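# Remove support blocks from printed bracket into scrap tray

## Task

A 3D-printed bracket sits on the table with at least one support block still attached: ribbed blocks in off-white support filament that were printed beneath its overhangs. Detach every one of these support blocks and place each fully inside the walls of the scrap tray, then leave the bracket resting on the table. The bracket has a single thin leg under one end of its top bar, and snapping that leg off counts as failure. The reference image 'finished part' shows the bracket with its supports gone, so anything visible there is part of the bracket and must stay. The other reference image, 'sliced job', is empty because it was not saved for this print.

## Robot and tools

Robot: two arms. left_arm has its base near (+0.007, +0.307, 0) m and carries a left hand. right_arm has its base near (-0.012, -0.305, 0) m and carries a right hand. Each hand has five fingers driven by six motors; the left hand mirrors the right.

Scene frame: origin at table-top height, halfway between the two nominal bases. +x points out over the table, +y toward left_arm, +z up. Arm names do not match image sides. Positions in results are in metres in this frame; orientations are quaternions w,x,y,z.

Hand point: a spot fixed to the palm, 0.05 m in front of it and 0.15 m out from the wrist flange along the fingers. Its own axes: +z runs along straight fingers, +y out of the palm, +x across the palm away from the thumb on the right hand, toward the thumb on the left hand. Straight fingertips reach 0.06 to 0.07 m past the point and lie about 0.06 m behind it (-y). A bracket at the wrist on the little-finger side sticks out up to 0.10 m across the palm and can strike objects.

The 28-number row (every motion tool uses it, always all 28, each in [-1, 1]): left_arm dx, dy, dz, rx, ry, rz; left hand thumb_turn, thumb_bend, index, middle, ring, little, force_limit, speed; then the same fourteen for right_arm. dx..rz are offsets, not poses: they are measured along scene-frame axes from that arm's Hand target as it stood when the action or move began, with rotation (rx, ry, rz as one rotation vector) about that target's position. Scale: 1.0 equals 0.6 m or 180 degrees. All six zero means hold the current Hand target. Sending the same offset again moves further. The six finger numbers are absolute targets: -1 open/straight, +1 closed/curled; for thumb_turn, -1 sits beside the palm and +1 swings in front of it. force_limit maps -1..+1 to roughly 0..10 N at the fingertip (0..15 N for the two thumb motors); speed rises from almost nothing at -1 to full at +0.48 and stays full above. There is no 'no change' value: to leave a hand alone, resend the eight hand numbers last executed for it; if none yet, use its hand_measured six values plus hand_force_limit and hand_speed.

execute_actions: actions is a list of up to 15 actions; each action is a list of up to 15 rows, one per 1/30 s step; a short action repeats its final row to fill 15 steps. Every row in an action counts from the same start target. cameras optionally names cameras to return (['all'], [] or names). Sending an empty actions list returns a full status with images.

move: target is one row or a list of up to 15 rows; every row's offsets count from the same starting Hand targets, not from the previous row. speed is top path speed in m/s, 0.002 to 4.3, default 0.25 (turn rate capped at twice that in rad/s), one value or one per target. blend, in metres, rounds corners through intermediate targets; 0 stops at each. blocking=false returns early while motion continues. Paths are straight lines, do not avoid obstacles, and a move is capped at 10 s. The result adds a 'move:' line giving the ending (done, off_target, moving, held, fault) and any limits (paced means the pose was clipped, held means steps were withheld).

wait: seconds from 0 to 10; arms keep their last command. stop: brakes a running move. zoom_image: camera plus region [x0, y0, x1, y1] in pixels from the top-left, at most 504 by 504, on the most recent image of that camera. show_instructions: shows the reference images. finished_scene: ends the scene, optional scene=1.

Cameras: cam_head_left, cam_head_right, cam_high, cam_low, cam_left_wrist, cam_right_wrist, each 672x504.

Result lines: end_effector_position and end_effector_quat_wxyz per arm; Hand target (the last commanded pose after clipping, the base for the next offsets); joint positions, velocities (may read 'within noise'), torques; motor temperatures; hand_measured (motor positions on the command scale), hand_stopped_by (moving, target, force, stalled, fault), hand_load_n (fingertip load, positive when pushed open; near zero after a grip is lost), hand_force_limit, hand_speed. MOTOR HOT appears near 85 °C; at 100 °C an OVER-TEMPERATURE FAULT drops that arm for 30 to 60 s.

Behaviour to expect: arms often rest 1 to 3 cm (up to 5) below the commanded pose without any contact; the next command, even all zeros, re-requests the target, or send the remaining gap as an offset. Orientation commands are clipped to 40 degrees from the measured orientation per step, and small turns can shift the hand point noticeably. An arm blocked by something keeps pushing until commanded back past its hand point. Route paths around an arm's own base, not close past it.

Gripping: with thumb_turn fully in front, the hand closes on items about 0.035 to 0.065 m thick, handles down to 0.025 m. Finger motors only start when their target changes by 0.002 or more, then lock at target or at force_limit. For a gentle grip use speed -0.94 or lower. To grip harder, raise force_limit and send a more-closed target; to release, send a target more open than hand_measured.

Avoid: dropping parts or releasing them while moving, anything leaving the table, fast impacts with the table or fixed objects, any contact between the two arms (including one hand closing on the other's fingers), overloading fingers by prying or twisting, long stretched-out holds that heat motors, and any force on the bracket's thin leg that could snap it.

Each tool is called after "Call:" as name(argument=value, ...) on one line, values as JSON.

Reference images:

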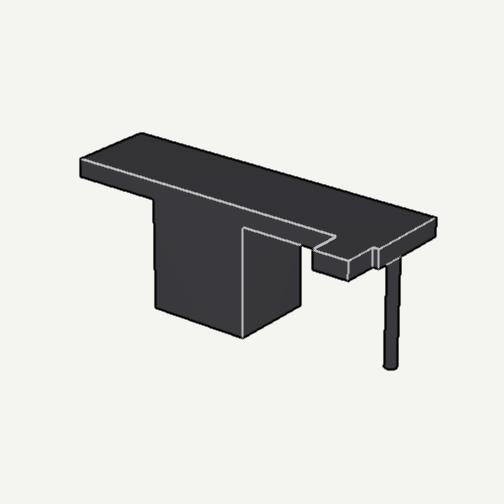

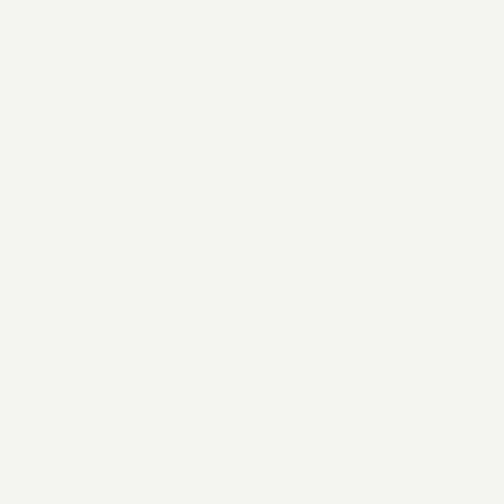

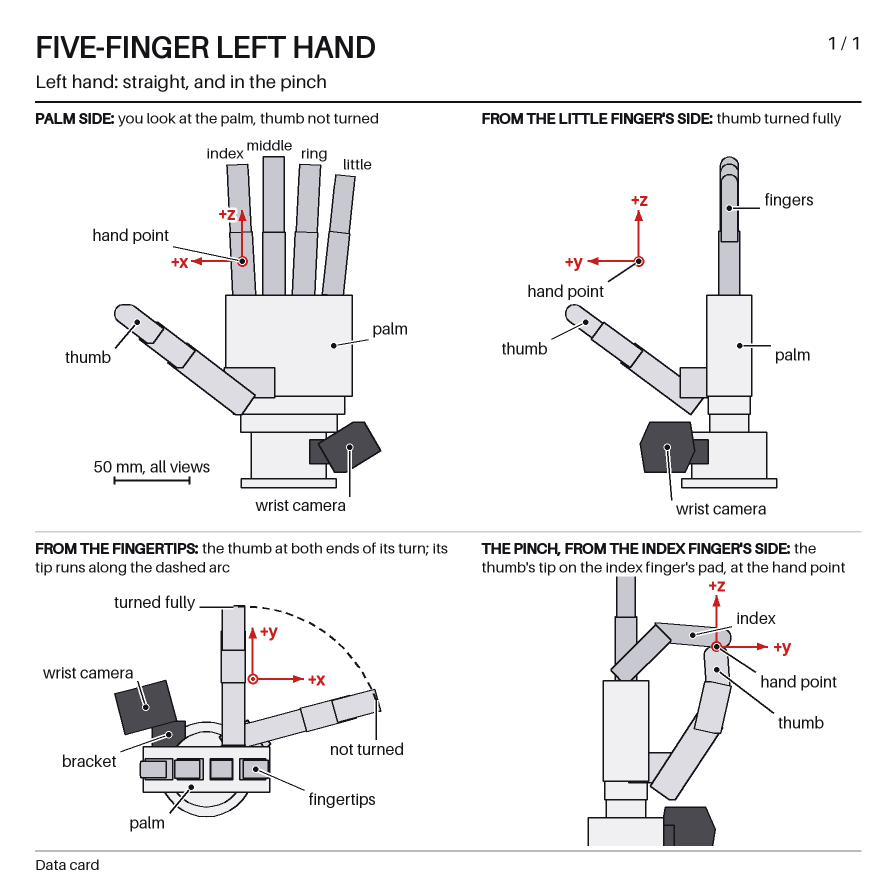

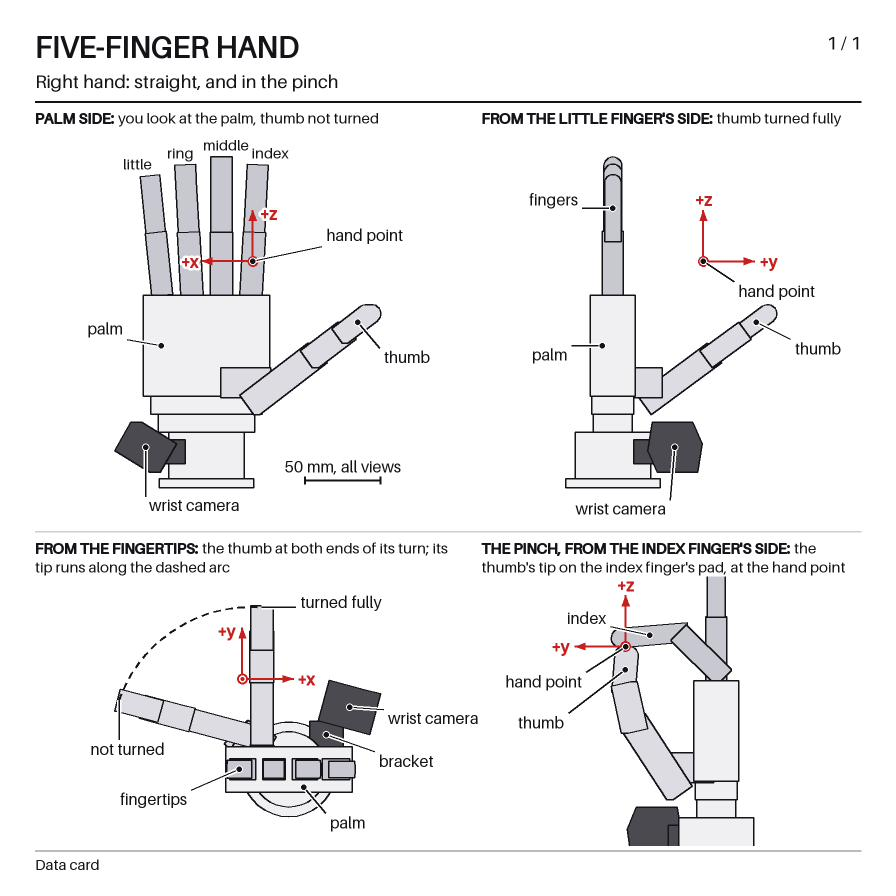

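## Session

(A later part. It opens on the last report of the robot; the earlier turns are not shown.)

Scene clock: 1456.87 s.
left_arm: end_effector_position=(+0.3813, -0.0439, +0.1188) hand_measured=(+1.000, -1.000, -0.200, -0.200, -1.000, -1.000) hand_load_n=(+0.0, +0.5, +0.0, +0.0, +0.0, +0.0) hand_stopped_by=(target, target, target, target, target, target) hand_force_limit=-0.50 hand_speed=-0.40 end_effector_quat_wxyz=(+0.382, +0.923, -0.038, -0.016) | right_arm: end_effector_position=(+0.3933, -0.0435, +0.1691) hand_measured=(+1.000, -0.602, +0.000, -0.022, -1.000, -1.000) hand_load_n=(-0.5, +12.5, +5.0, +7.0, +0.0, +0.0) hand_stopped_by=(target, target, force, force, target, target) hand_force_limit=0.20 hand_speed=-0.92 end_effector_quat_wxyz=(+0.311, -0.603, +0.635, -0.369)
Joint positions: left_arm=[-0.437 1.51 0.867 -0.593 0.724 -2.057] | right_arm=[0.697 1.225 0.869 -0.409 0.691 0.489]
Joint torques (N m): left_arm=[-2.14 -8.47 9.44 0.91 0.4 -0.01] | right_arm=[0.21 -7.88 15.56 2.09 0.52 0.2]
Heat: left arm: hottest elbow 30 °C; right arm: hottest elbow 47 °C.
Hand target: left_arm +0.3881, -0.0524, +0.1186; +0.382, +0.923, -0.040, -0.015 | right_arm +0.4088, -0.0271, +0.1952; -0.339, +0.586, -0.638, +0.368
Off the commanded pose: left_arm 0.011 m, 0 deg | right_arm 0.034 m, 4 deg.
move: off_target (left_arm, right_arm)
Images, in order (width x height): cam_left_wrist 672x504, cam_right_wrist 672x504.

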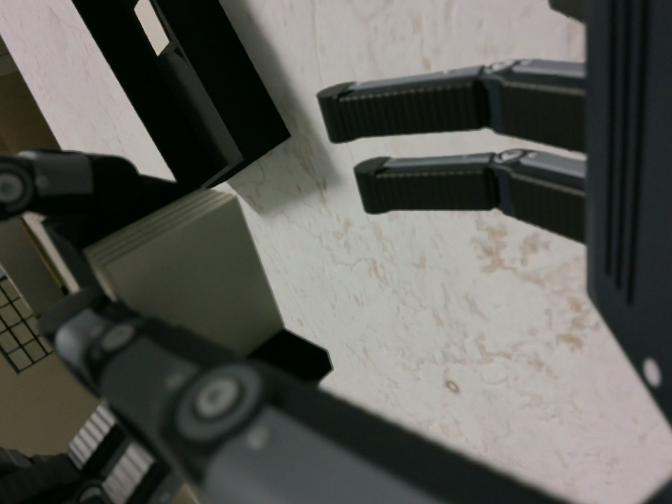

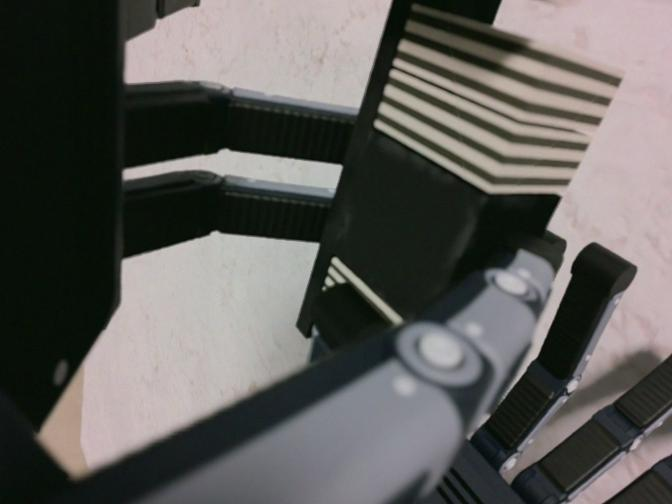

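Call:
move(target=[0.003,0,0.016,0,0,0,1,-1,-0.2,-0.2,-1,-1,-0.5,-0.4,0,0,0,0,0,0,1,-0.6,0.2,0.2,-1,-1,0.2,-0.92], speed=0.04, cameras=["cam_left_wrist","cam_right_wrist"])

Scene clock: 1492.83 s.
left_arm: end_effector_position=(+0.3801, -0.0435, +0.1180) hand_measured=(+1.000, -1.000, -0.200, -0.200, -1.000, -1.000) hand_load_n=(+1.0, +0.5, +0.0, +0.0, +0.5, +0.0) hand_stopped_by=(target, target, target, target, target, target) hand_force_limit=-0.50 hand_speed=-0.40 end_effector_quat_wxyz=(+0.381, +0.924, -0.036, -0.020) | right_arm: end_effector_position=(+0.3933, -0.0435, +0.1691) hand_measured=(+1.000, -0.602, +0.000, -0.022, -1.000, -1.000) hand_load_n=(+0.0, +12.5, +5.0, +7.0, +0.0, +0.0) hand_stopped_by=(target, target, force, force, target, target) hand_force_limit=0.20 hand_speed=-0.92 end_effector_quat_wxyz=(+0.311, -0.603, +0.635, -0.369)
Joint positions: left_arm=[-0.438 1.51 0.867 -0.6 0.724 -2.057] | right_arm=[0.697 1.225 0.869 -0.409 0.691 0.489]
Joint torques (N m): left_arm=[-1.9 -9.41 10.7 0.17 0.41 -0.01] | right_arm=[0.21 -7.82 15.56 2.09 0.51 0.2]
Heat: left arm: hottest elbow 31 °C; right arm: hottest elbow 50 °C.
Hand target: left_arm +0.3898, -0.0525, +0.1282; +0.382, +0.923, -0.040, -0.015 | right_arm +0.4088, -0.0271, +0.1952; -0.339, +0.586, -0.638, +0.368
Off the commanded pose: left_arm 0.017 m, 1 deg | right_arm 0.035 m, 4 deg.
move: off_target (left_arm, right_arm)
Images, in order (width x height): cam_left_wrist 672x504, cam_right_wrist 672x504.

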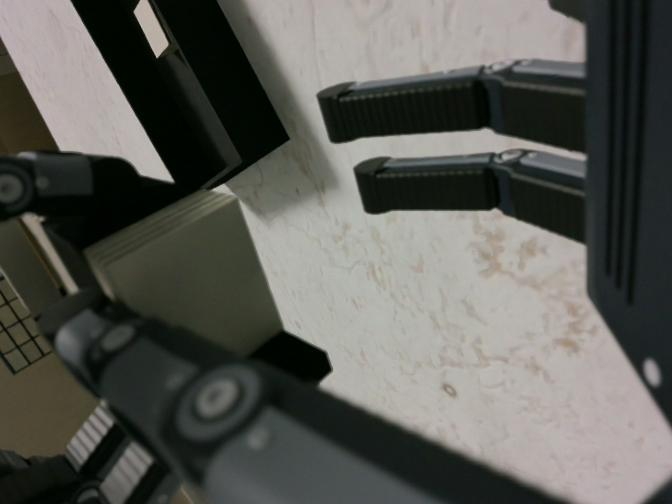

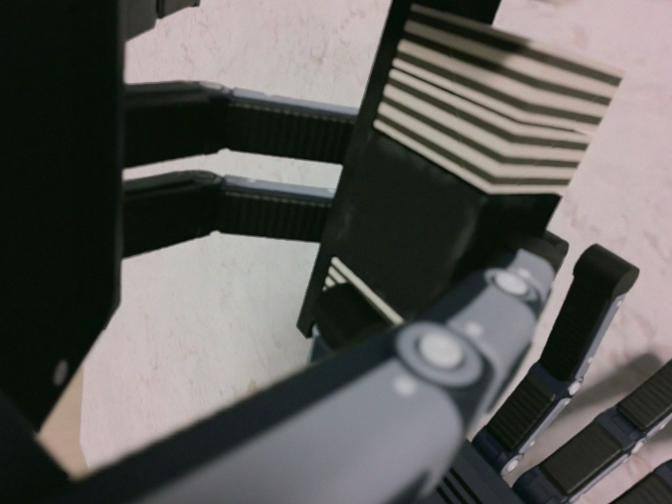

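Call:
move(target=[[-0.003,0.045,0.03,0,0,0,1,-1,-0.2,-0.2,-1,-1,-0.5,-0.4,0,0,0,0,0,0,1,-0.6,0.2,0.2,-1,-1,0.2,-0.92],[-0.007,0.006,-0.009,0,0,0,1,-1,-0.2,-0.2,-1,-1,-0.5,-0.4,0,0,0,0,0,0,1,-0.6,0.2,0.2,-1,-1,0.2,-0.92]], speed=0.06, cameras=["cam_left_wrist","cam_right_wrist"])

Call:
zoom_image(camera="cam_left_wrist", region=[0, 90, 400, 390])

Scene clock: 1507.07 s.
left_arm: end_effector_position=(+0.3788, -0.0421, +0.1210) hand_measured=(+1.000, -1.000, -0.200, -0.200, -1.000, -1.000) hand_load_n=(+0.0, +0.0, +0.0, +0.0, +0.0, +0.0) hand_stopped_by=(target, target, target, target, target, target) hand_force_limit=-0.50 hand_speed=-0.40 end_effector_quat_wxyz=(+0.381, +0.924, -0.038, -0.019) | right_arm: end_effector_position=(+0.3931, -0.0432, +0.1691) hand_measured=(+1.000, -0.602, +0.000, -0.022, -1.000, -1.000) hand_load_n=(+0.0, +12.5, +5.0, +7.0, -0.5, -0.5) hand_stopped_by=(target, target, force, force, target, target) hand_force_limit=0.20 hand_speed=-0.92 end_effector_quat_wxyz=(+0.311, -0.603, +0.635, -0.369)
Joint positions: left_arm=[-0.436 1.501 0.867 -0.611 0.725 -2.05] | right_arm=[0.697 1.225 0.869 -0.409 0.69 0.489]
Joint torques (N m): left_arm=[-1.73 -8.88 9.14 0.98 0.44 -0.03] | right_arm=[0.15 -7.88 15.56 2.1 0.53 0.2]
Motor temperatures (°C): left_arm=[23 25 31 22 21 19] | right_arm=[24 23 51 22 22 21]
Heat: left arm: hottest elbow 31 °C; right arm: hottest elbow 51 °C.
Hand target: left_arm +0.3856, -0.0487, +0.1228; +0.382, +0.923, -0.040, -0.015 | right_arm +0.4088, -0.0270, +0.1953; -0.339, +0.586, -0.638, +0.368
Off the commanded pose: left_arm 0.010 m, 1 deg | right_arm 0.034 m, 4 deg.
move: off_target (right_arm)
Images, in order (width x height): cam_left_wrist 672x504, cam_right_wrist 672x504.

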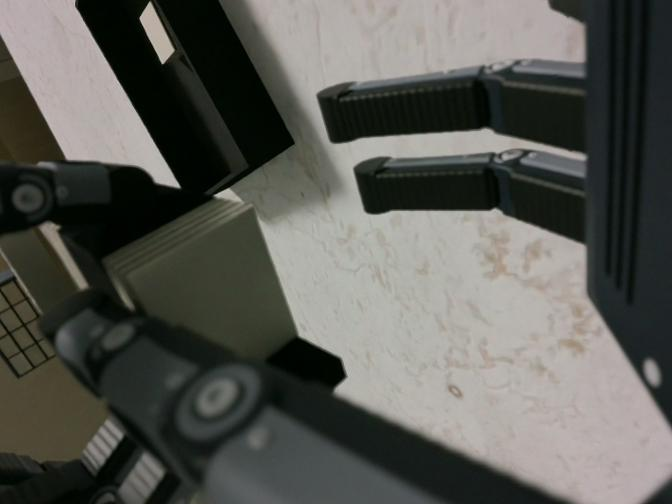

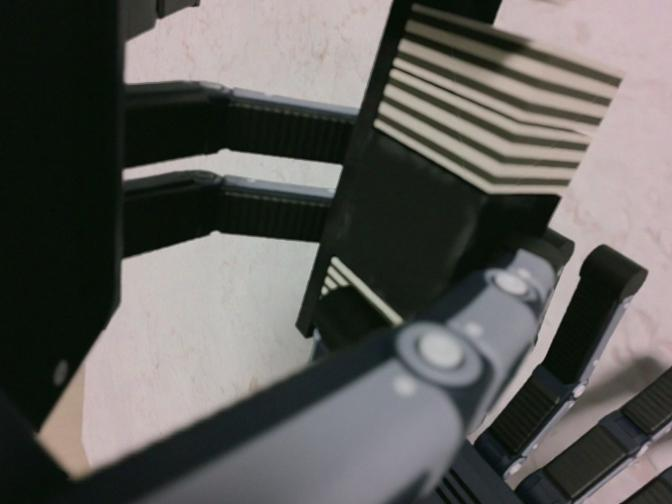

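Scaled by 1.260 from the camera's 672x504 image, which has a finer 960x720 frame.

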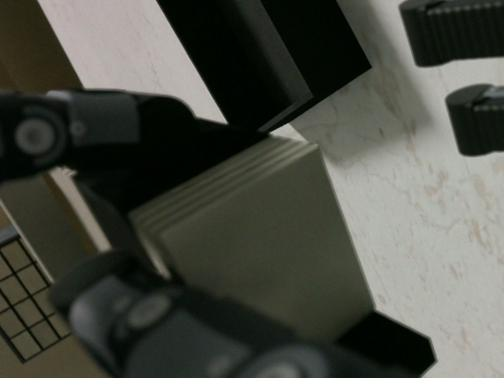

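Call:
move(target=[[0.008,0.04,0.045,0,0,0,1,-1,-0.2,-0.2,-1,-1,-0.5,-0.4,0,0,0,0,0,0,1,-0.6,0.2,0.2,-1,-1,0.2,-0.92],[0.008,0.0,0.013,0,0,0,1,-1,-0.2,-0.2,-1,-1,-0.5,-0.4,0,0,0,0,0,0,1,-0.6,0.2,0.2,-1,-1,0.2,-0.92]], speed=0.06, cameras=["cam_left_wrist","cam_right_wrist"])

Call:
zoom_image(camera="cam_left_wrist", region=[0, 90, 400, 390])

Scene clock: 1530.20 s.
left_arm: end_effector_position=(+0.3756, -0.0385, +0.1201) hand_measured=(+1.000, -1.000, -0.200, -0.200, -1.000, -1.000) hand_load_n=(+0.0, +0.0, +0.0, +0.0, +0.0, +0.0) hand_stopped_by=(target, target, target, target, target, target) hand_force_limit=-0.50 hand_speed=-0.40 end_effector_quat_wxyz=(+0.377, +0.925, -0.035, -0.028) | right_arm: end_effector_position=(+0.3931, -0.0432, +0.1691) hand_measured=(+1.000, -0.602, +0.000, -0.022, -1.000, -1.000) hand_load_n=(+0.0, +12.5, +5.0, +7.5, +0.0, +0.0) hand_stopped_by=(target, target, force, force, target, target) hand_force_limit=0.20 hand_speed=-0.92 end_effector_quat_wxyz=(+0.311, -0.603, +0.635, -0.369)
Joint positions: left_arm=[-0.431 1.497 0.867 -0.64 0.727 -2.043] | right_arm=[0.697 1.225 0.869 -0.409 0.69 0.489]
Joint torques (N m): left_arm=[-1.67 -8.88 10.86 0.92 0.45 0] | right_arm=[0.15 -7.82 15.57 2.09 0.53 0.2]
Heat: left arm: hottest elbow 31 °C; right arm: hottest elbow 51 °C.
Hand target: left_arm +0.3904, -0.0488, +0.1307; +0.382, +0.923, -0.040, -0.015 | right_arm +0.4088, -0.0270, +0.1953; -0.339, +0.586, -0.638, +0.368
Off the commanded pose: left_arm 0.021 m, 2 deg | right_arm 0.035 m, 4 deg.
move: off_target (left_arm, right_arm)
Images, in order (width x height): cam_left_wrist 672x504, cam_right_wrist 672x504.

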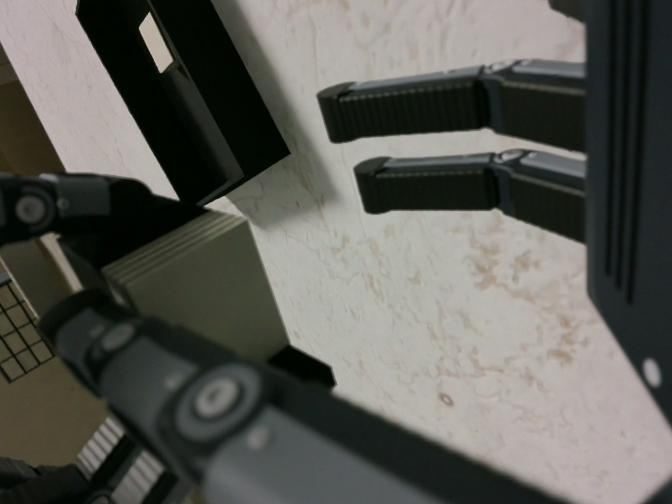

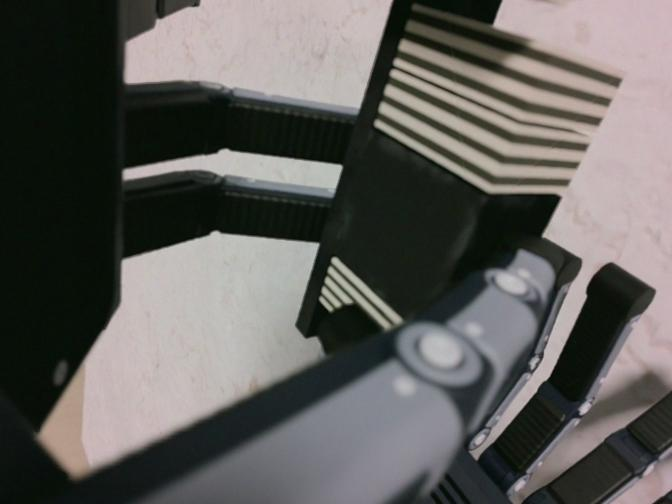

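Scaled by 1.260 from the camera's 672x504 image, which has a finer 960x720 frame.

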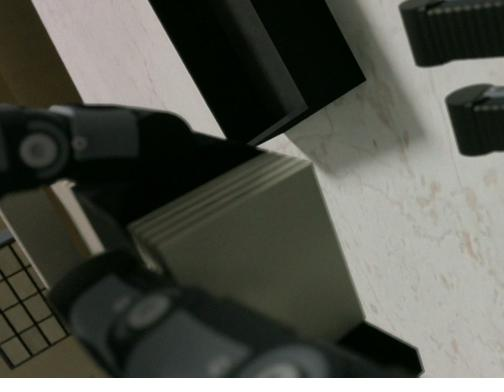

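Call:
move(target=[[-0.01,0.073,0.092,0,0,0,1,-1,-0.2,-0.2,-1,-1,-0.5,-0.4,0,0,0,0,0,0,1,-0.6,0.2,0.2,-1,-1,0.2,-0.92],[-0.0107,0.0647,-0.0153,0,0,0,1,-1,-0.2,-0.2,-1,-1,-0.5,-0.4,0,0,0,0,0,0,1,-0.6,0.2,0.2,-1,-1,0.2,-0.92],[-0.0107,0.0038,-0.017,0,0,0,1,-1,-0.2,-0.2,-1,-1,-0.5,-0.4,0,0,0,0,0,0,1,-0.6,0.2,0.2,-1,-1,0.2,-0.92]], speed=0.08, cameras=["cam_left_wrist","cam_right_wrist"])

Call:
zoom_image(camera="cam_left_wrist", region=[0, 90, 400, 390])

Scene clock: 1545.03 s.
left_arm: end_effector_position=(+0.3806, -0.0422, +0.1237) hand_measured=(+1.000, -1.000, -0.200, -0.200, -1.000, -1.000) hand_load_n=(+0.0, +0.0, +0.0, +0.0, +0.0, +0.0) hand_stopped_by=(target, target, target, target, target, target) hand_force_limit=-0.50 hand_speed=-0.40 end_effector_quat_wxyz=(+0.383, +0.923, -0.041, -0.014) | right_arm: end_effector_position=(+0.3931, -0.0432, +0.1691) hand_measured=(+1.000, -0.602, +0.000, -0.022, -1.000, -1.000) hand_load_n=(+0.0, +12.0, +5.0, +7.0, +0.0, +0.0) hand_stopped_by=(target, target, force, force, target, target) hand_force_limit=0.20 hand_speed=-0.92 end_effector_quat_wxyz=(+0.311, -0.603, +0.635, -0.369)
Joint positions: left_arm=[-0.434 1.499 0.869 -0.606 0.726 -2.045] | right_arm=[0.697 1.225 0.869 -0.409 0.69 0.489]
Joint torques (N m): left_arm=[-1.61 -8.76 8.28 0.99 0.45 -0.04] | right_arm=[0.21 -7.88 15.54 2.09 0.53 0.2]
Heat: left arm: hottest elbow 32 °C; right arm: hottest elbow 51 °C.
Hand target: left_arm +0.3839, -0.0465, +0.1204; +0.382, +0.923, -0.040, -0.015 | right_arm +0.4088, -0.0270, +0.1953; -0.339, +0.586, -0.638, +0.368
Off the commanded pose: left_arm 0.006 m, 0 deg | right_arm 0.035 m, 4 deg.
move: off_target (right_arm)
Images, in order (width x height): cam_left_wrist 672x504, cam_right_wrist 672x504.

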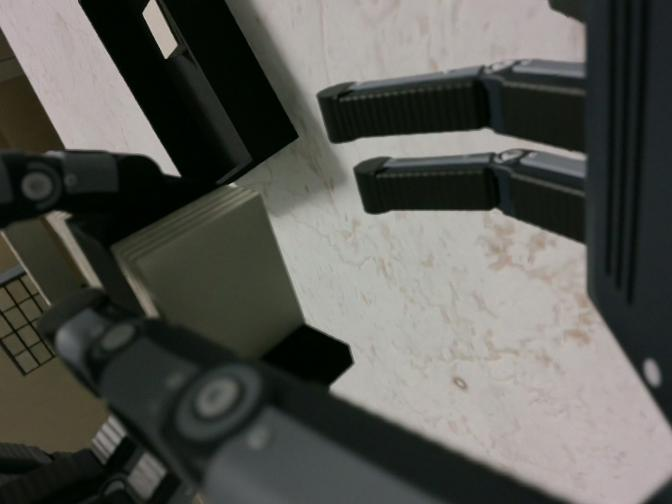

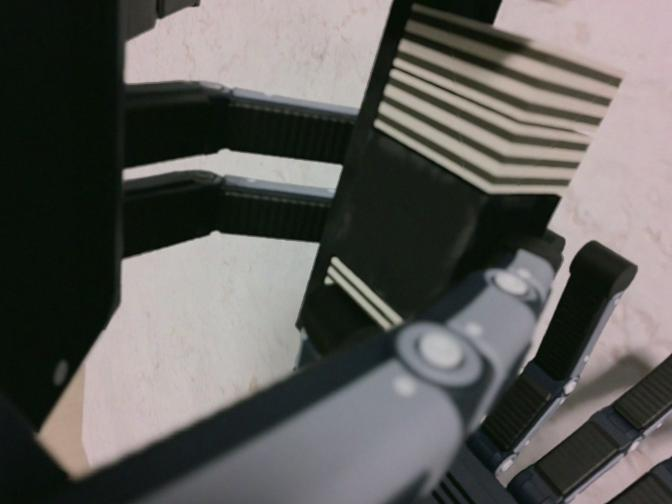

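Scaled by 1.260 from the camera's 672x504 image, which has a finer 960x720 frame.

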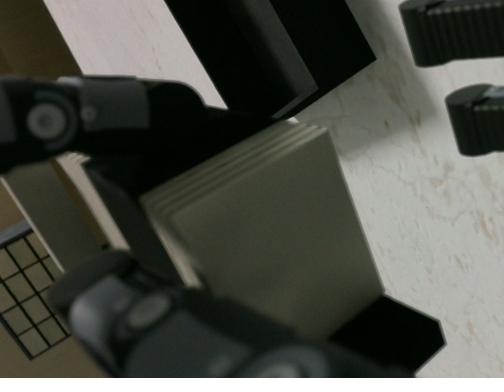

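Call:
move(target=[[0.0,0.083,0.108,0,0,0,1,-1,-0.2,-0.2,-1,-1,-0.5,-0.4,0,0,0,0,0,0,1,-0.6,0.2,0.2,-1,-1,0.2,-0.92],[0.0068,0.067,0.022,0,0,0,1,-1,-0.2,-0.2,-1,-1,-0.5,-0.4,0,0,0,0,0,0,1,-0.6,0.2,0.2,-1,-1,0.2,-0.92],[0.0068,0.0092,0.0218,0,0,0,1,-1,-0.2,-0.2,-1,-1,-0.5,-0.4,0,0,0,0,0,0,1,-0.6,0.2,0.2,-1,-1,0.2,-0.92]], speed=0.08, cameras=["cam_left_wrist","cam_right_wrist"])

Scene clock: 1568.73 s.
left_arm: end_effector_position=(+0.3836, -0.0363, +0.1357) hand_measured=(+1.000, -1.000, -0.200, -0.200, -1.000, -1.000) hand_load_n=(+0.0, +0.0, +0.0, +0.0, +0.0, +0.0) hand_stopped_by=(target, target, target, target, target, target) hand_force_limit=-0.50 hand_speed=-0.40 end_effector_quat_wxyz=(+0.382, +0.923, -0.041, -0.015) | right_arm: end_effector_position=(+0.3931, -0.0432, +0.1691) hand_measured=(+1.000, -0.602, +0.000, -0.022, -1.000, -1.000) hand_load_n=(+0.0, +12.5, +5.5, +7.0, +0.0, +0.0) hand_stopped_by=(target, target, force, force, target, target) hand_force_limit=0.20 hand_speed=-0.92 end_effector_quat_wxyz=(+0.311, -0.603, +0.635, -0.369)
Joint positions: left_arm=[-0.417 1.482 0.89 -0.661 0.731 -2.024] | right_arm=[0.697 1.225 0.869 -0.409 0.69 0.489]
Joint torques (N m): left_arm=[-1.61 -8.7 8.69 0.94 0.45 -0.04] | right_arm=[0.15 -7.88 15.57 2.09 0.53 0.2]
Heat: left arm: hottest elbow 33 °C; right arm: hottest elbow 51 °C.
Hand target: left_arm +0.3880, -0.0411, +0.1335; +0.382, +0.923, -0.040, -0.015 | right_arm +0.4088, -0.0270, +0.1953; -0.339, +0.586, -0.638, +0.368
Off the commanded pose: left_arm 0.007 m, 0 deg | right_arm 0.035 m, 4 deg.
move: off_target (right_arm)
Images, in order (width x height): cam_left_wrist 672x504, cam_right_wrist 672x504.

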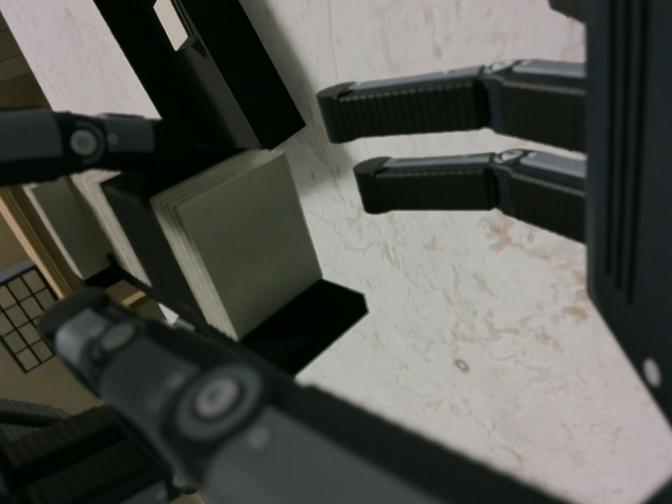

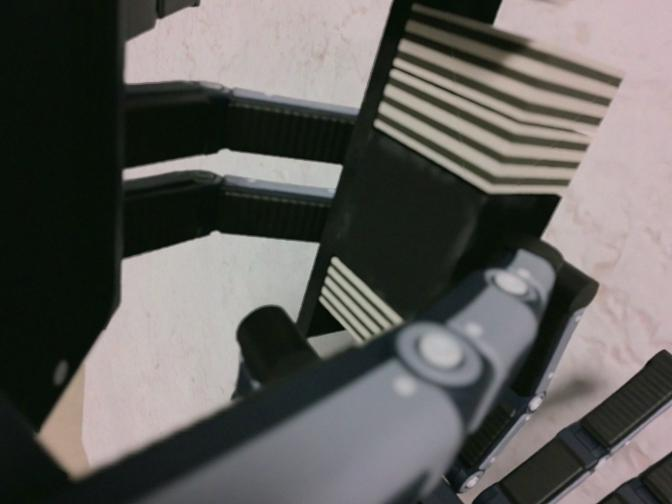

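Call:
execute_actions(actions=[[[0,0,0,0,0,0,1,-0.2,0.4,0.4,-1,-1,-0.7,-0.9,0,0,0,0,0,0,1,-0.6,0.2,0.2,-1,-1,0.2,-0.92]]])

Call:
wait(seconds=3, cameras=["cam_left_wrist","cam_right_wrist"])

Scene clock: 1581.23 s.
left_arm: end_effector_position=(+0.3842, -0.0361, +0.1344) hand_measured=(+1.000, -0.766, +0.338, +0.246, -1.000, -1.000) hand_load_n=(+0.5, +3.5, +1.5, +2.5, +0.0, +0.0) hand_stopped_by=(target, force, force, force, target, target) hand_force_limit=-0.70 hand_speed=-0.90 end_effector_quat_wxyz=(+0.381, +0.923, -0.039, -0.015) | right_arm: end_effector_position=(+0.3948, -0.0416, +0.1720) hand_measured=(+1.000, -0.602, +0.000, -0.022, -1.000, -1.000) hand_load_n=(+0.0, +12.0, +5.0, +7.5, +0.0, +0.0) hand_stopped_by=(target, target, force, force, target, target) hand_force_limit=0.20 hand_speed=-0.92 end_effector_quat_wxyz=(+0.315, -0.600, +0.636, -0.368)
Joint positions: left_arm=[-0.417 1.484 0.89 -0.66 0.729 -2.027] | right_arm=[0.697 1.225 0.873 -0.406 0.69 0.493]
Joint torques (N m): left_arm=[-1.67 -8.82 8.66 0.92 0.53 -0.01] | right_arm=[0.15 -7.88 15.17 1.99 0.53 0.17]
Heat: left arm: hottest elbow 32 °C; right arm: hottest elbow 51 °C.
Hand target: left_arm +0.3881, -0.0411, +0.1335; +0.382, +0.923, -0.040, -0.015 | right_arm +0.4088, -0.0270, +0.1952; -0.339, +0.586, -0.638, +0.368
Off the commanded pose: left_arm 0.006 m, 0 deg | right_arm 0.031 m, 3 deg.

Scene clock: 1584.23 s.
left_arm: end_effector_position=(+0.3842, -0.0361, +0.1344) hand_measured=(+1.000, -0.766, +0.338, +0.246, -1.000, -1.000) hand_load_n=(+0.0, +3.5, +1.5, +2.5, +0.0, +0.0) hand_stopped_by=(target, force, force, force, target, target) hand_force_limit=-0.70 hand_speed=-0.90 end_effector_quat_wxyz=(+0.381, +0.923, -0.039, -0.015) | right_arm: end_effector_position=(+0.3948, -0.0416, +0.1720) hand_measured=(+1.000, -0.602, +0.000, -0.022, -1.000, -1.000) hand_load_n=(-0.5, +12.0, +5.0, +7.5, +0.0, +0.0) hand_stopped_by=(target, target, force, force, target, target) hand_force_limit=0.20 hand_speed=-0.92 end_effector_quat_wxyz=(+0.315, -0.600, +0.636, -0.368)
Joint positions: left_arm=[-0.417 1.484 0.89 -0.66 0.729 -2.027] | right_arm=[0.697 1.225 0.873 -0.406 0.69 0.493]
Joint torques (N m): left_arm=[-1.67 -8.88 8.68 0.92 0.53 -0.01] | right_arm=[0.15 -7.88 15.16 1.99 0.53 0.16]
Heat: left arm: hottest elbow 32 °C; right arm: hottest elbow 51 °C.
Hand target: left_arm +0.3881, -0.0411, +0.1335; +0.382, +0.923, -0.040, -0.015 | right_arm +0.4088, -0.0270, +0.1952; -0.339, +0.586, -0.638, +0.368
Off the commanded pose: left_arm 0.006 m, 0 deg | right_arm 0.031 m, 3 deg.
wait: 3.00 s; at rest by 0.17 s
Images, in order (width x height): cam_left_wrist 672x504, cam_right_wrist 672x504.

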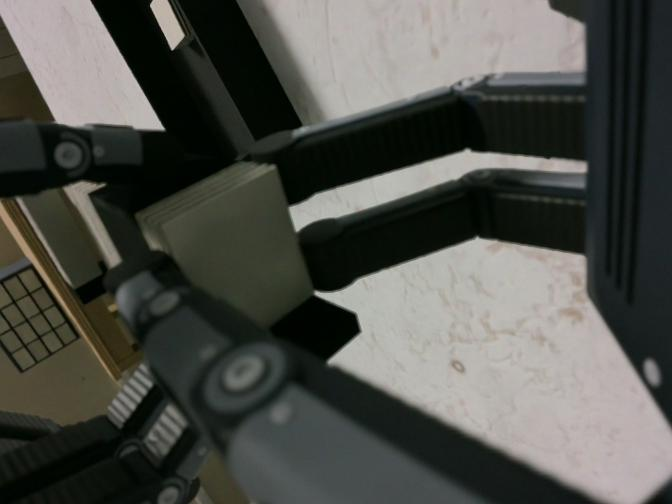

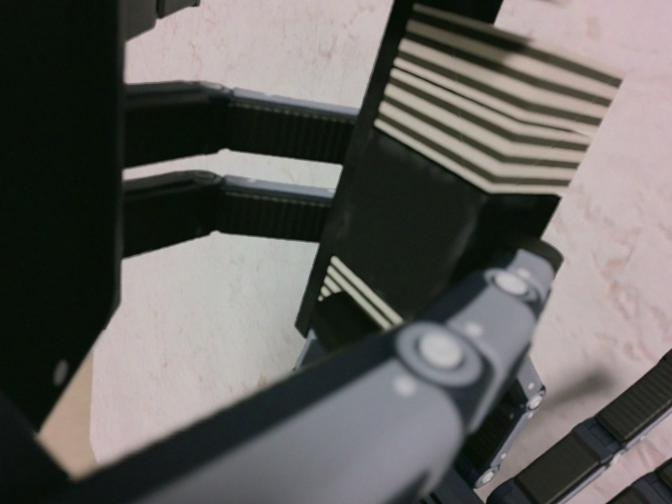

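Call:
execute_actions(actions=[[[0,0,0,0,0,0,1,-0.2,0.7,0.6,-1,-1,0.0,-0.92,0,0,0,0,0,0,1,-0.6,0.2,0.2,-1,-1,0.2,-0.92]]])

Call:
wait(seconds=1.5, cameras=["cam_left_wrist","cam_right_wrist"])

Scene clock: 1591.30 s.
left_arm: end_effector_position=(+0.3843, -0.0361, +0.1343) hand_measured=(+1.000, -0.768, +0.700, +0.266, -1.000, -1.000) hand_load_n=(+1.5, +7.5, +0.0, +6.5, +0.0, +0.0) hand_stopped_by=(target, force, target, force, target, target) hand_force_limit=0.00 hand_speed=-0.92 end_effector_quat_wxyz=(+0.381, +0.924, -0.038, -0.016) | right_arm: end_effector_position=(+0.3949, -0.0414, +0.1722) hand_measured=(+1.000, -0.602, +0.000, -0.022, -1.000, -1.000) hand_load_n=(+0.5, +12.0, +5.5, +7.5, +0.0, +0.0) hand_stopped_by=(target, target, force, force, target, target) hand_force_limit=0.20 hand_speed=-0.92 end_effector_quat_wxyz=(+0.316, -0.599, +0.637, -0.368)
Joint positions: left_arm=[-0.417 1.484 0.89 -0.66 0.729 -2.029] | right_arm=[0.697 1.225 0.873 -0.406 0.69 0.497]
Joint torques (N m): left_arm=[-1.67 -8.82 8.66 0.92 0.53 0.01] | right_arm=[0.21 -7.82 15.21 1.99 0.53 0.13]
Heat: left arm: hottest elbow 32 °C; right arm: hottest elbow 50 °C.
Hand target: left_arm +0.3881, -0.0411, +0.1336; +0.382, +0.923, -0.040, -0.015 | right_arm +0.4087, -0.0270, +0.1952; -0.339, +0.586, -0.638, +0.368
Off the commanded pose: left_arm 0.006 m, 0 deg | right_arm 0.031 m, 3 deg.

Scene clock: 1592.80 s.
left_arm: end_effector_position=(+0.3843, -0.0361, +0.1343) hand_measured=(+1.000, -0.768, +0.700, +0.266, -1.000, -1.000) hand_load_n=(+1.5, +7.5, +0.0, +6.5, +0.0, +0.0) hand_stopped_by=(target, force, target, force, target, target) hand_force_limit=0.00 hand_speed=-0.92 end_effector_quat_wxyz=(+0.381, +0.924, -0.038, -0.016) | right_arm: end_effector_position=(+0.3949, -0.0414, +0.1722) hand_measured=(+1.000, -0.602, +0.000, -0.022, -1.000, -1.000) hand_load_n=(+0.5, +11.5, +5.5, +7.5, +0.0, +0.0) hand_stopped_by=(target, target, force, force, target, target) hand_force_limit=0.20 hand_speed=-0.92 end_effector_quat_wxyz=(+0.316, -0.599, +0.637, -0.368)
Joint positions: left_arm=[-0.417 1.484 0.89 -0.66 0.729 -2.029] | right_arm=[0.697 1.225 0.873 -0.406 0.69 0.497]
Joint torques (N m): left_arm=[-1.67 -8.82 8.68 0.91 0.53 0.01] | right_arm=[0.15 -7.77 15.21 1.99 0.53 0.12]
Heat: left arm: hottest elbow 32 °C; right arm: hottest elbow 50 °C.
Hand target: left_arm +0.3881, -0.0411, +0.1336; +0.382, +0.923, -0.040, -0.015 | right_arm +0.4087, -0.0270, +0.1952; -0.339, +0.586, -0.638, +0.368
Off the commanded pose: left_arm 0.006 m, 0 deg | right_arm 0.031 m, 3 deg.
wait: 1.50 s; at rest by 0.17 s
Images, in order (width x height): cam_left_wrist 672x504, cam_right_wrist 672x504.

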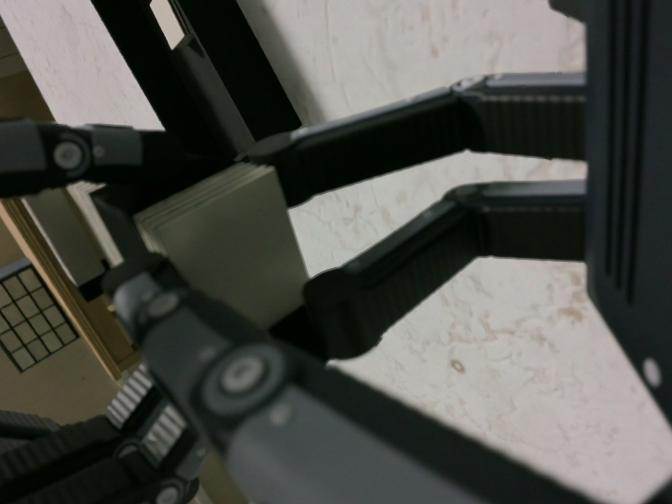

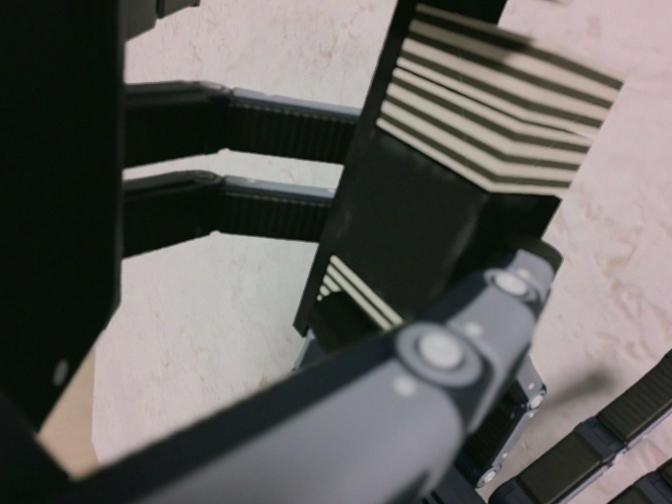

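Call:
move(target=[[0.0,0.0,0.0,0,0,0,1,-1,-0.2,-0.2,-1,-1,-0.5,-0.3,0,0,0,0,0,0,1,-0.6,0.2,0.2,-1,-1,0.2,-0.92],[0.0,0.083,0.083,0,0,0,1,-1,-0.2,-0.2,-1,-1,-0.5,-0.3,0,0,0,0,0,0,1,-0.6,0.2,0.2,-1,-1,0.2,-0.92],[0.0,0.058,0.0075,0,0,0,1,-1,-0.2,-0.2,-1,-1,-0.5,-0.3,0,0,0,0,0,0,1,-0.6,0.2,0.2,-1,-1,0.2,-0.92],[0.0,-0.004,0.0075,0,0,0,1,-1,-0.2,-0.2,-1,-1,-0.5,-0.3,0,0,0,0,0,0,1,-0.6,0.2,0.2,-1,-1,0.2,-0.92]], speed=0.08, cameras=["cam_left_wrist","cam_right_wrist"])

Scene clock: 1621.53 s.
left_arm: end_effector_position=(+0.3825, -0.0381, +0.1386) hand_measured=(+1.000, -1.000, -0.200, -0.200, -1.000, -1.000) hand_load_n=(+0.0, +0.0, +0.0, +0.0, +0.0, +0.0) hand_stopped_by=(target, target, target, target, target, target) hand_force_limit=-0.50 hand_speed=-0.30 end_effector_quat_wxyz=(+0.382, +0.923, -0.040, -0.016) | right_arm: end_effector_position=(+0.3952, -0.0419, +0.1723) hand_measured=(+1.000, -0.602, +0.000, -0.022, -1.000, -1.000) hand_load_n=(+0.5, +12.5, +5.5, +7.5, +0.0, +0.0) hand_stopped_by=(target, target, force, force, target, target) hand_force_limit=0.20 hand_speed=-0.92 end_effector_quat_wxyz=(+0.315, -0.599, +0.637, -0.369)
Joint positions: left_arm=[-0.422 1.476 0.894 -0.669 0.729 -2.031] | right_arm=[0.697 1.225 0.873 -0.406 0.693 0.496]
Joint torques (N m): left_arm=[-1.67 -8.7 8.99 0.94 0.45 -0.02] | right_arm=[0.15 -7.71 15.21 1.99 0.43 0.13]
Heat: left arm: hottest elbow 31 °C; right arm: hottest elbow 48 °C.
Hand target: left_arm +0.3881, -0.0433, +0.1378; +0.382, +0.923, -0.040, -0.015 | right_arm +0.4087, -0.0270, +0.1952; -0.339, +0.586, -0.638, +0.368
Off the commanded pose: left_arm 0.008 m, 0 deg | right_arm 0.030 m, 3 deg.
move: off_target (right_arm)
Images, in order (width x height): cam_left_wrist 672x504, cam_right_wrist 672x504.

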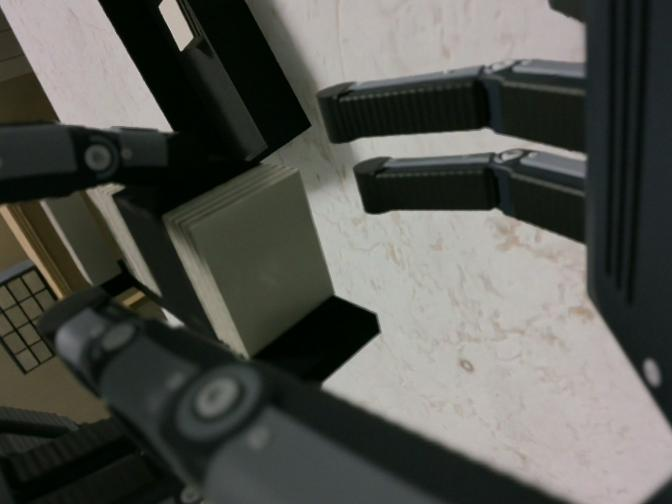

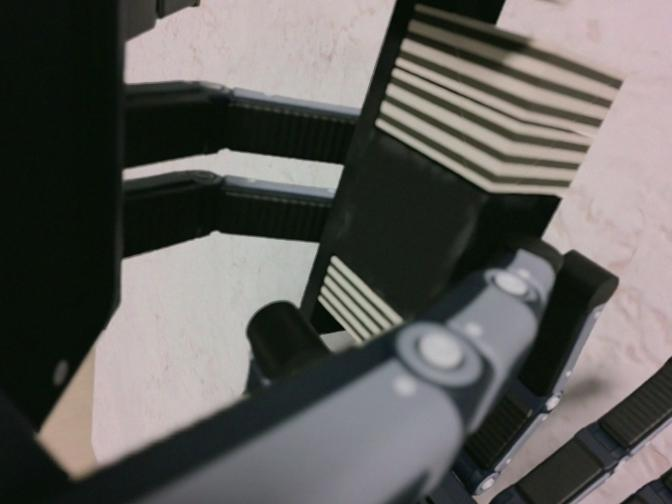

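Call:
execute_actions(actions=[[[0,0,0,0,0,0,1,-0.2,0.4,0.4,-1,-1,-0.7,-0.9,0,0,0,0,0,0,1,-0.6,0.2,0.2,-1,-1,0.2,-0.92]]])

Call:
wait(seconds=2, cameras=["cam_left_wrist","cam_right_wrist"])

Scene clock: 1629.40 s.
left_arm: end_effector_position=(+0.3827, -0.0380, +0.1369) hand_measured=(+1.000, -0.766, +0.338, +0.246, -1.000, -1.000) hand_load_n=(+0.0, +3.5, +3.0, +1.5, +0.0, +0.0) hand_stopped_by=(target, force, force, force, target, target) hand_force_limit=-0.70 hand_speed=-0.90 end_effector_quat_wxyz=(+0.380, +0.924, -0.039, -0.018) | right_arm: end_effector_position=(+0.3960, -0.0404, +0.1742) hand_measured=(+1.000, -0.602, +0.000, -0.022, -1.000, -1.000) hand_load_n=(+0.5, +12.0, +5.0, +8.0, -0.5, +0.0) hand_stopped_by=(target, target, force, force, target, target) hand_force_limit=0.20 hand_speed=-0.92 end_effector_quat_wxyz=(+0.318, -0.598, +0.637, -0.368)
Joint positions: left_arm=[-0.423 1.479 0.894 -0.669 0.727 -2.033] | right_arm=[0.698 1.225 0.876 -0.404 0.691 0.497]
Joint torques (N m): left_arm=[-1.67 -8.94 8.98 0.94 0.53 -0.02] | right_arm=[0.09 -7.82 14.97 1.92 0.48 0.12]
Heat: left arm: hottest elbow 31 °C; right arm: hottest elbow 48 °C.
Hand target: left_arm +0.3879, -0.0435, +0.1380; +0.382, +0.923, -0.040, -0.015 | right_arm +0.4087, -0.0270, +0.1952; -0.339, +0.586, -0.638, +0.368
Off the commanded pose: left_arm 0.008 m, 0 deg | right_arm 0.028 m, 3 deg.

Scene clock: 1631.40 s.
left_arm: end_effector_position=(+0.3827, -0.0380, +0.1369) hand_measured=(+1.000, -0.766, +0.338, +0.246, -1.000, -1.000) hand_load_n=(-0.5, +3.5, +3.0, +1.5, +0.0, +0.0) hand_stopped_by=(target, force, force, force, target, target) hand_force_limit=-0.70 hand_speed=-0.90 end_effector_quat_wxyz=(+0.380, +0.924, -0.039, -0.018) | right_arm: end_effector_position=(+0.3960, -0.0404, +0.1742) hand_measured=(+1.000, -0.602, +0.000, -0.022, -1.000, -1.000) hand_load_n=(+0.0, +12.0, +5.0, +7.5, -0.5, +0.0) hand_stopped_by=(target, target, force, force, target, target) hand_force_limit=0.20 hand_speed=-0.92 end_effector_quat_wxyz=(+0.318, -0.598, +0.637, -0.368)
Joint positions: left_arm=[-0.423 1.479 0.894 -0.669 0.727 -2.033] | right_arm=[0.698 1.225 0.876 -0.404 0.691 0.497]
Joint torques (N m): left_arm=[-1.67 -8.88 8.96 0.95 0.53 -0.02] | right_arm=[0.09 -7.82 14.95 1.91 0.48 0.12]
Heat: left arm: hottest elbow 31 °C; right arm: hottest elbow 48 °C.
Hand target: left_arm +0.3879, -0.0435, +0.1380; +0.382, +0.923, -0.040, -0.015 | right_arm +0.4087, -0.0270, +0.1952; -0.339, +0.586, -0.638, +0.368
Off the commanded pose: left_arm 0.008 m, 0 deg | right_arm 0.028 m, 3 deg.
wait: 2.00 s; at rest by 0.17 s
Images, in order (width x height): cam_left_wrist 672x504, cam_right_wrist 672x504.

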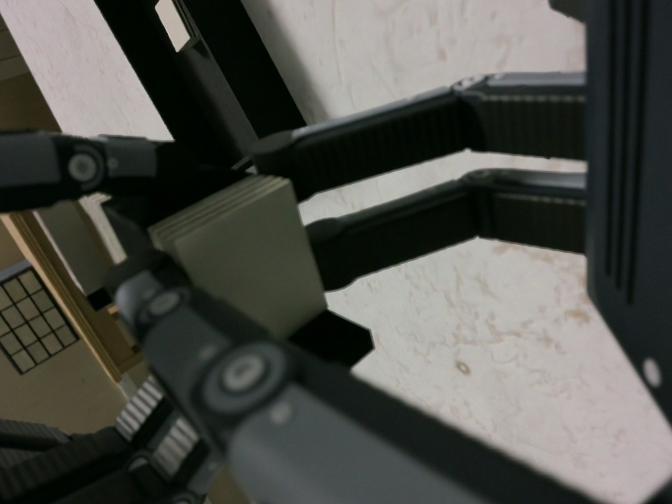

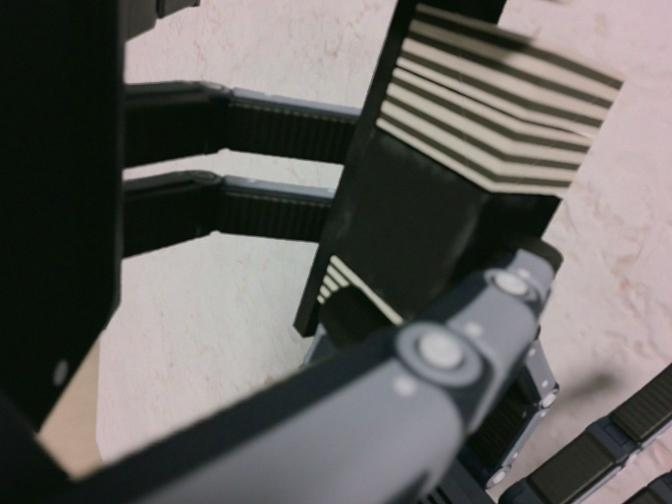

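Call:
move(target=[[0.0,0.0,0.0,0,0,0,1,-1,-0.2,-0.2,-1,-1,-0.5,-0.3,0,0,0,0,0,0,1,-0.6,0.2,0.2,-1,-1,0.2,-0.92],[0.0,0.083,0.083,0,0,0,1,-1,-0.2,-0.2,-1,-1,-0.5,-0.3,0,0,0,0,0,0,1,-0.6,0.2,0.2,-1,-1,0.2,-0.92],[0.0,0.055,0.0,0,0,0,1,-1,-0.2,-0.2,-1,-1,-0.5,-0.3,0,0,0,0,0,0,1,-0.6,0.2,0.2,-1,-1,0.2,-0.92],[0.0,-0.007,0.0,0,0,0,1,-1,-0.2,-0.2,-1,-1,-0.5,-0.3,0,0,0,0,0,0,1,-0.6,0.2,0.2,-1,-1,0.2,-0.92]], speed=0.08, cameras=["cam_left_wrist","cam_right_wrist"])

Scene clock: 1649.87 s.
left_arm: end_effector_position=(+0.3843, -0.0431, +0.1408) hand_measured=(+1.000, -1.000, -0.200, -0.200, -1.000, -1.000) hand_load_n=(-0.5, +0.0, +0.0, +0.0, +0.0, +0.0) hand_stopped_by=(target, target, target, target, target, target) hand_force_limit=-0.50 hand_speed=-0.30 end_effector_quat_wxyz=(+0.383, +0.923, -0.041, -0.014) | right_arm: end_effector_position=(+0.3961, -0.0405, +0.1742) hand_measured=(+1.000, -0.602, +0.000, -0.022, -1.000, -1.000) hand_load_n=(+0.5, +12.0, +5.0, +7.0, +0.0, +0.0) hand_stopped_by=(target, target, force, force, target, target) hand_force_limit=0.20 hand_speed=-0.92 end_effector_quat_wxyz=(+0.318, -0.597, +0.637, -0.369)
Joint positions: left_arm=[-0.432 1.48 0.902 -0.661 0.726 -2.043] | right_arm=[0.698 1.225 0.876 -0.404 0.692 0.497]
Joint torques (N m): left_arm=[-1.67 -8.76 8.64 0.98 0.44 -0.01] | right_arm=[0.15 -7.71 15.01 1.92 0.48 0.12]
Heat: left arm: hottest elbow 31 °C; right arm: hottest elbow 50 °C.
Hand target: left_arm +0.3880, -0.0476, +0.1378; +0.382, +0.923, -0.040, -0.015 | right_arm +0.4087, -0.0270, +0.1952; -0.339, +0.586, -0.638, +0.368
Off the commanded pose: left_arm 0.007 m, 0 deg | right_arm 0.028 m, 3 deg.
move: off_target (right_arm)
Images, in order (width x height): cam_left_wrist 672x504, cam_right_wrist 672x504.

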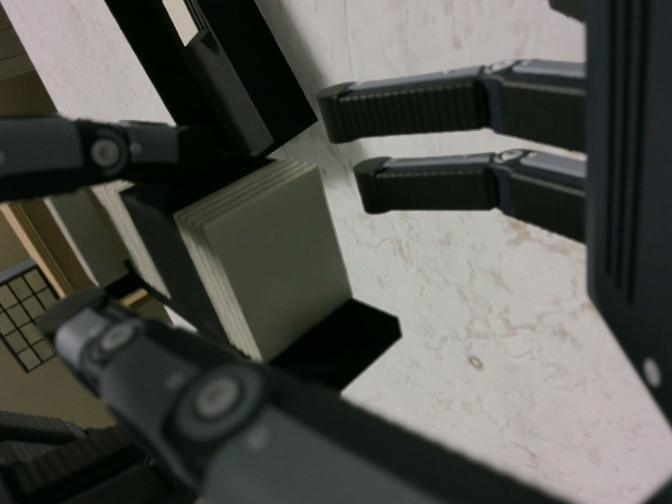

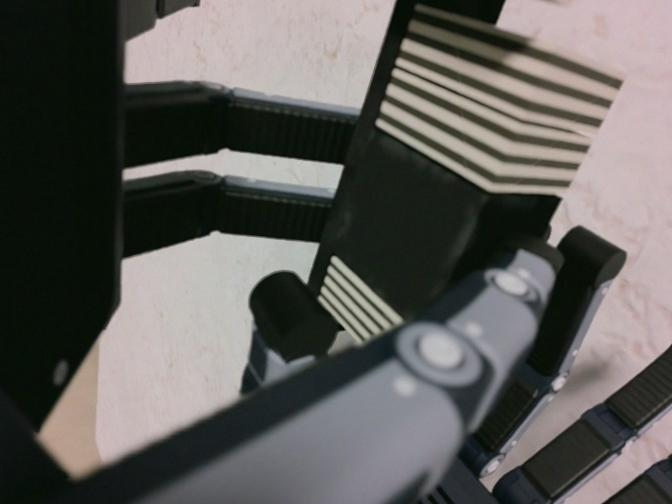

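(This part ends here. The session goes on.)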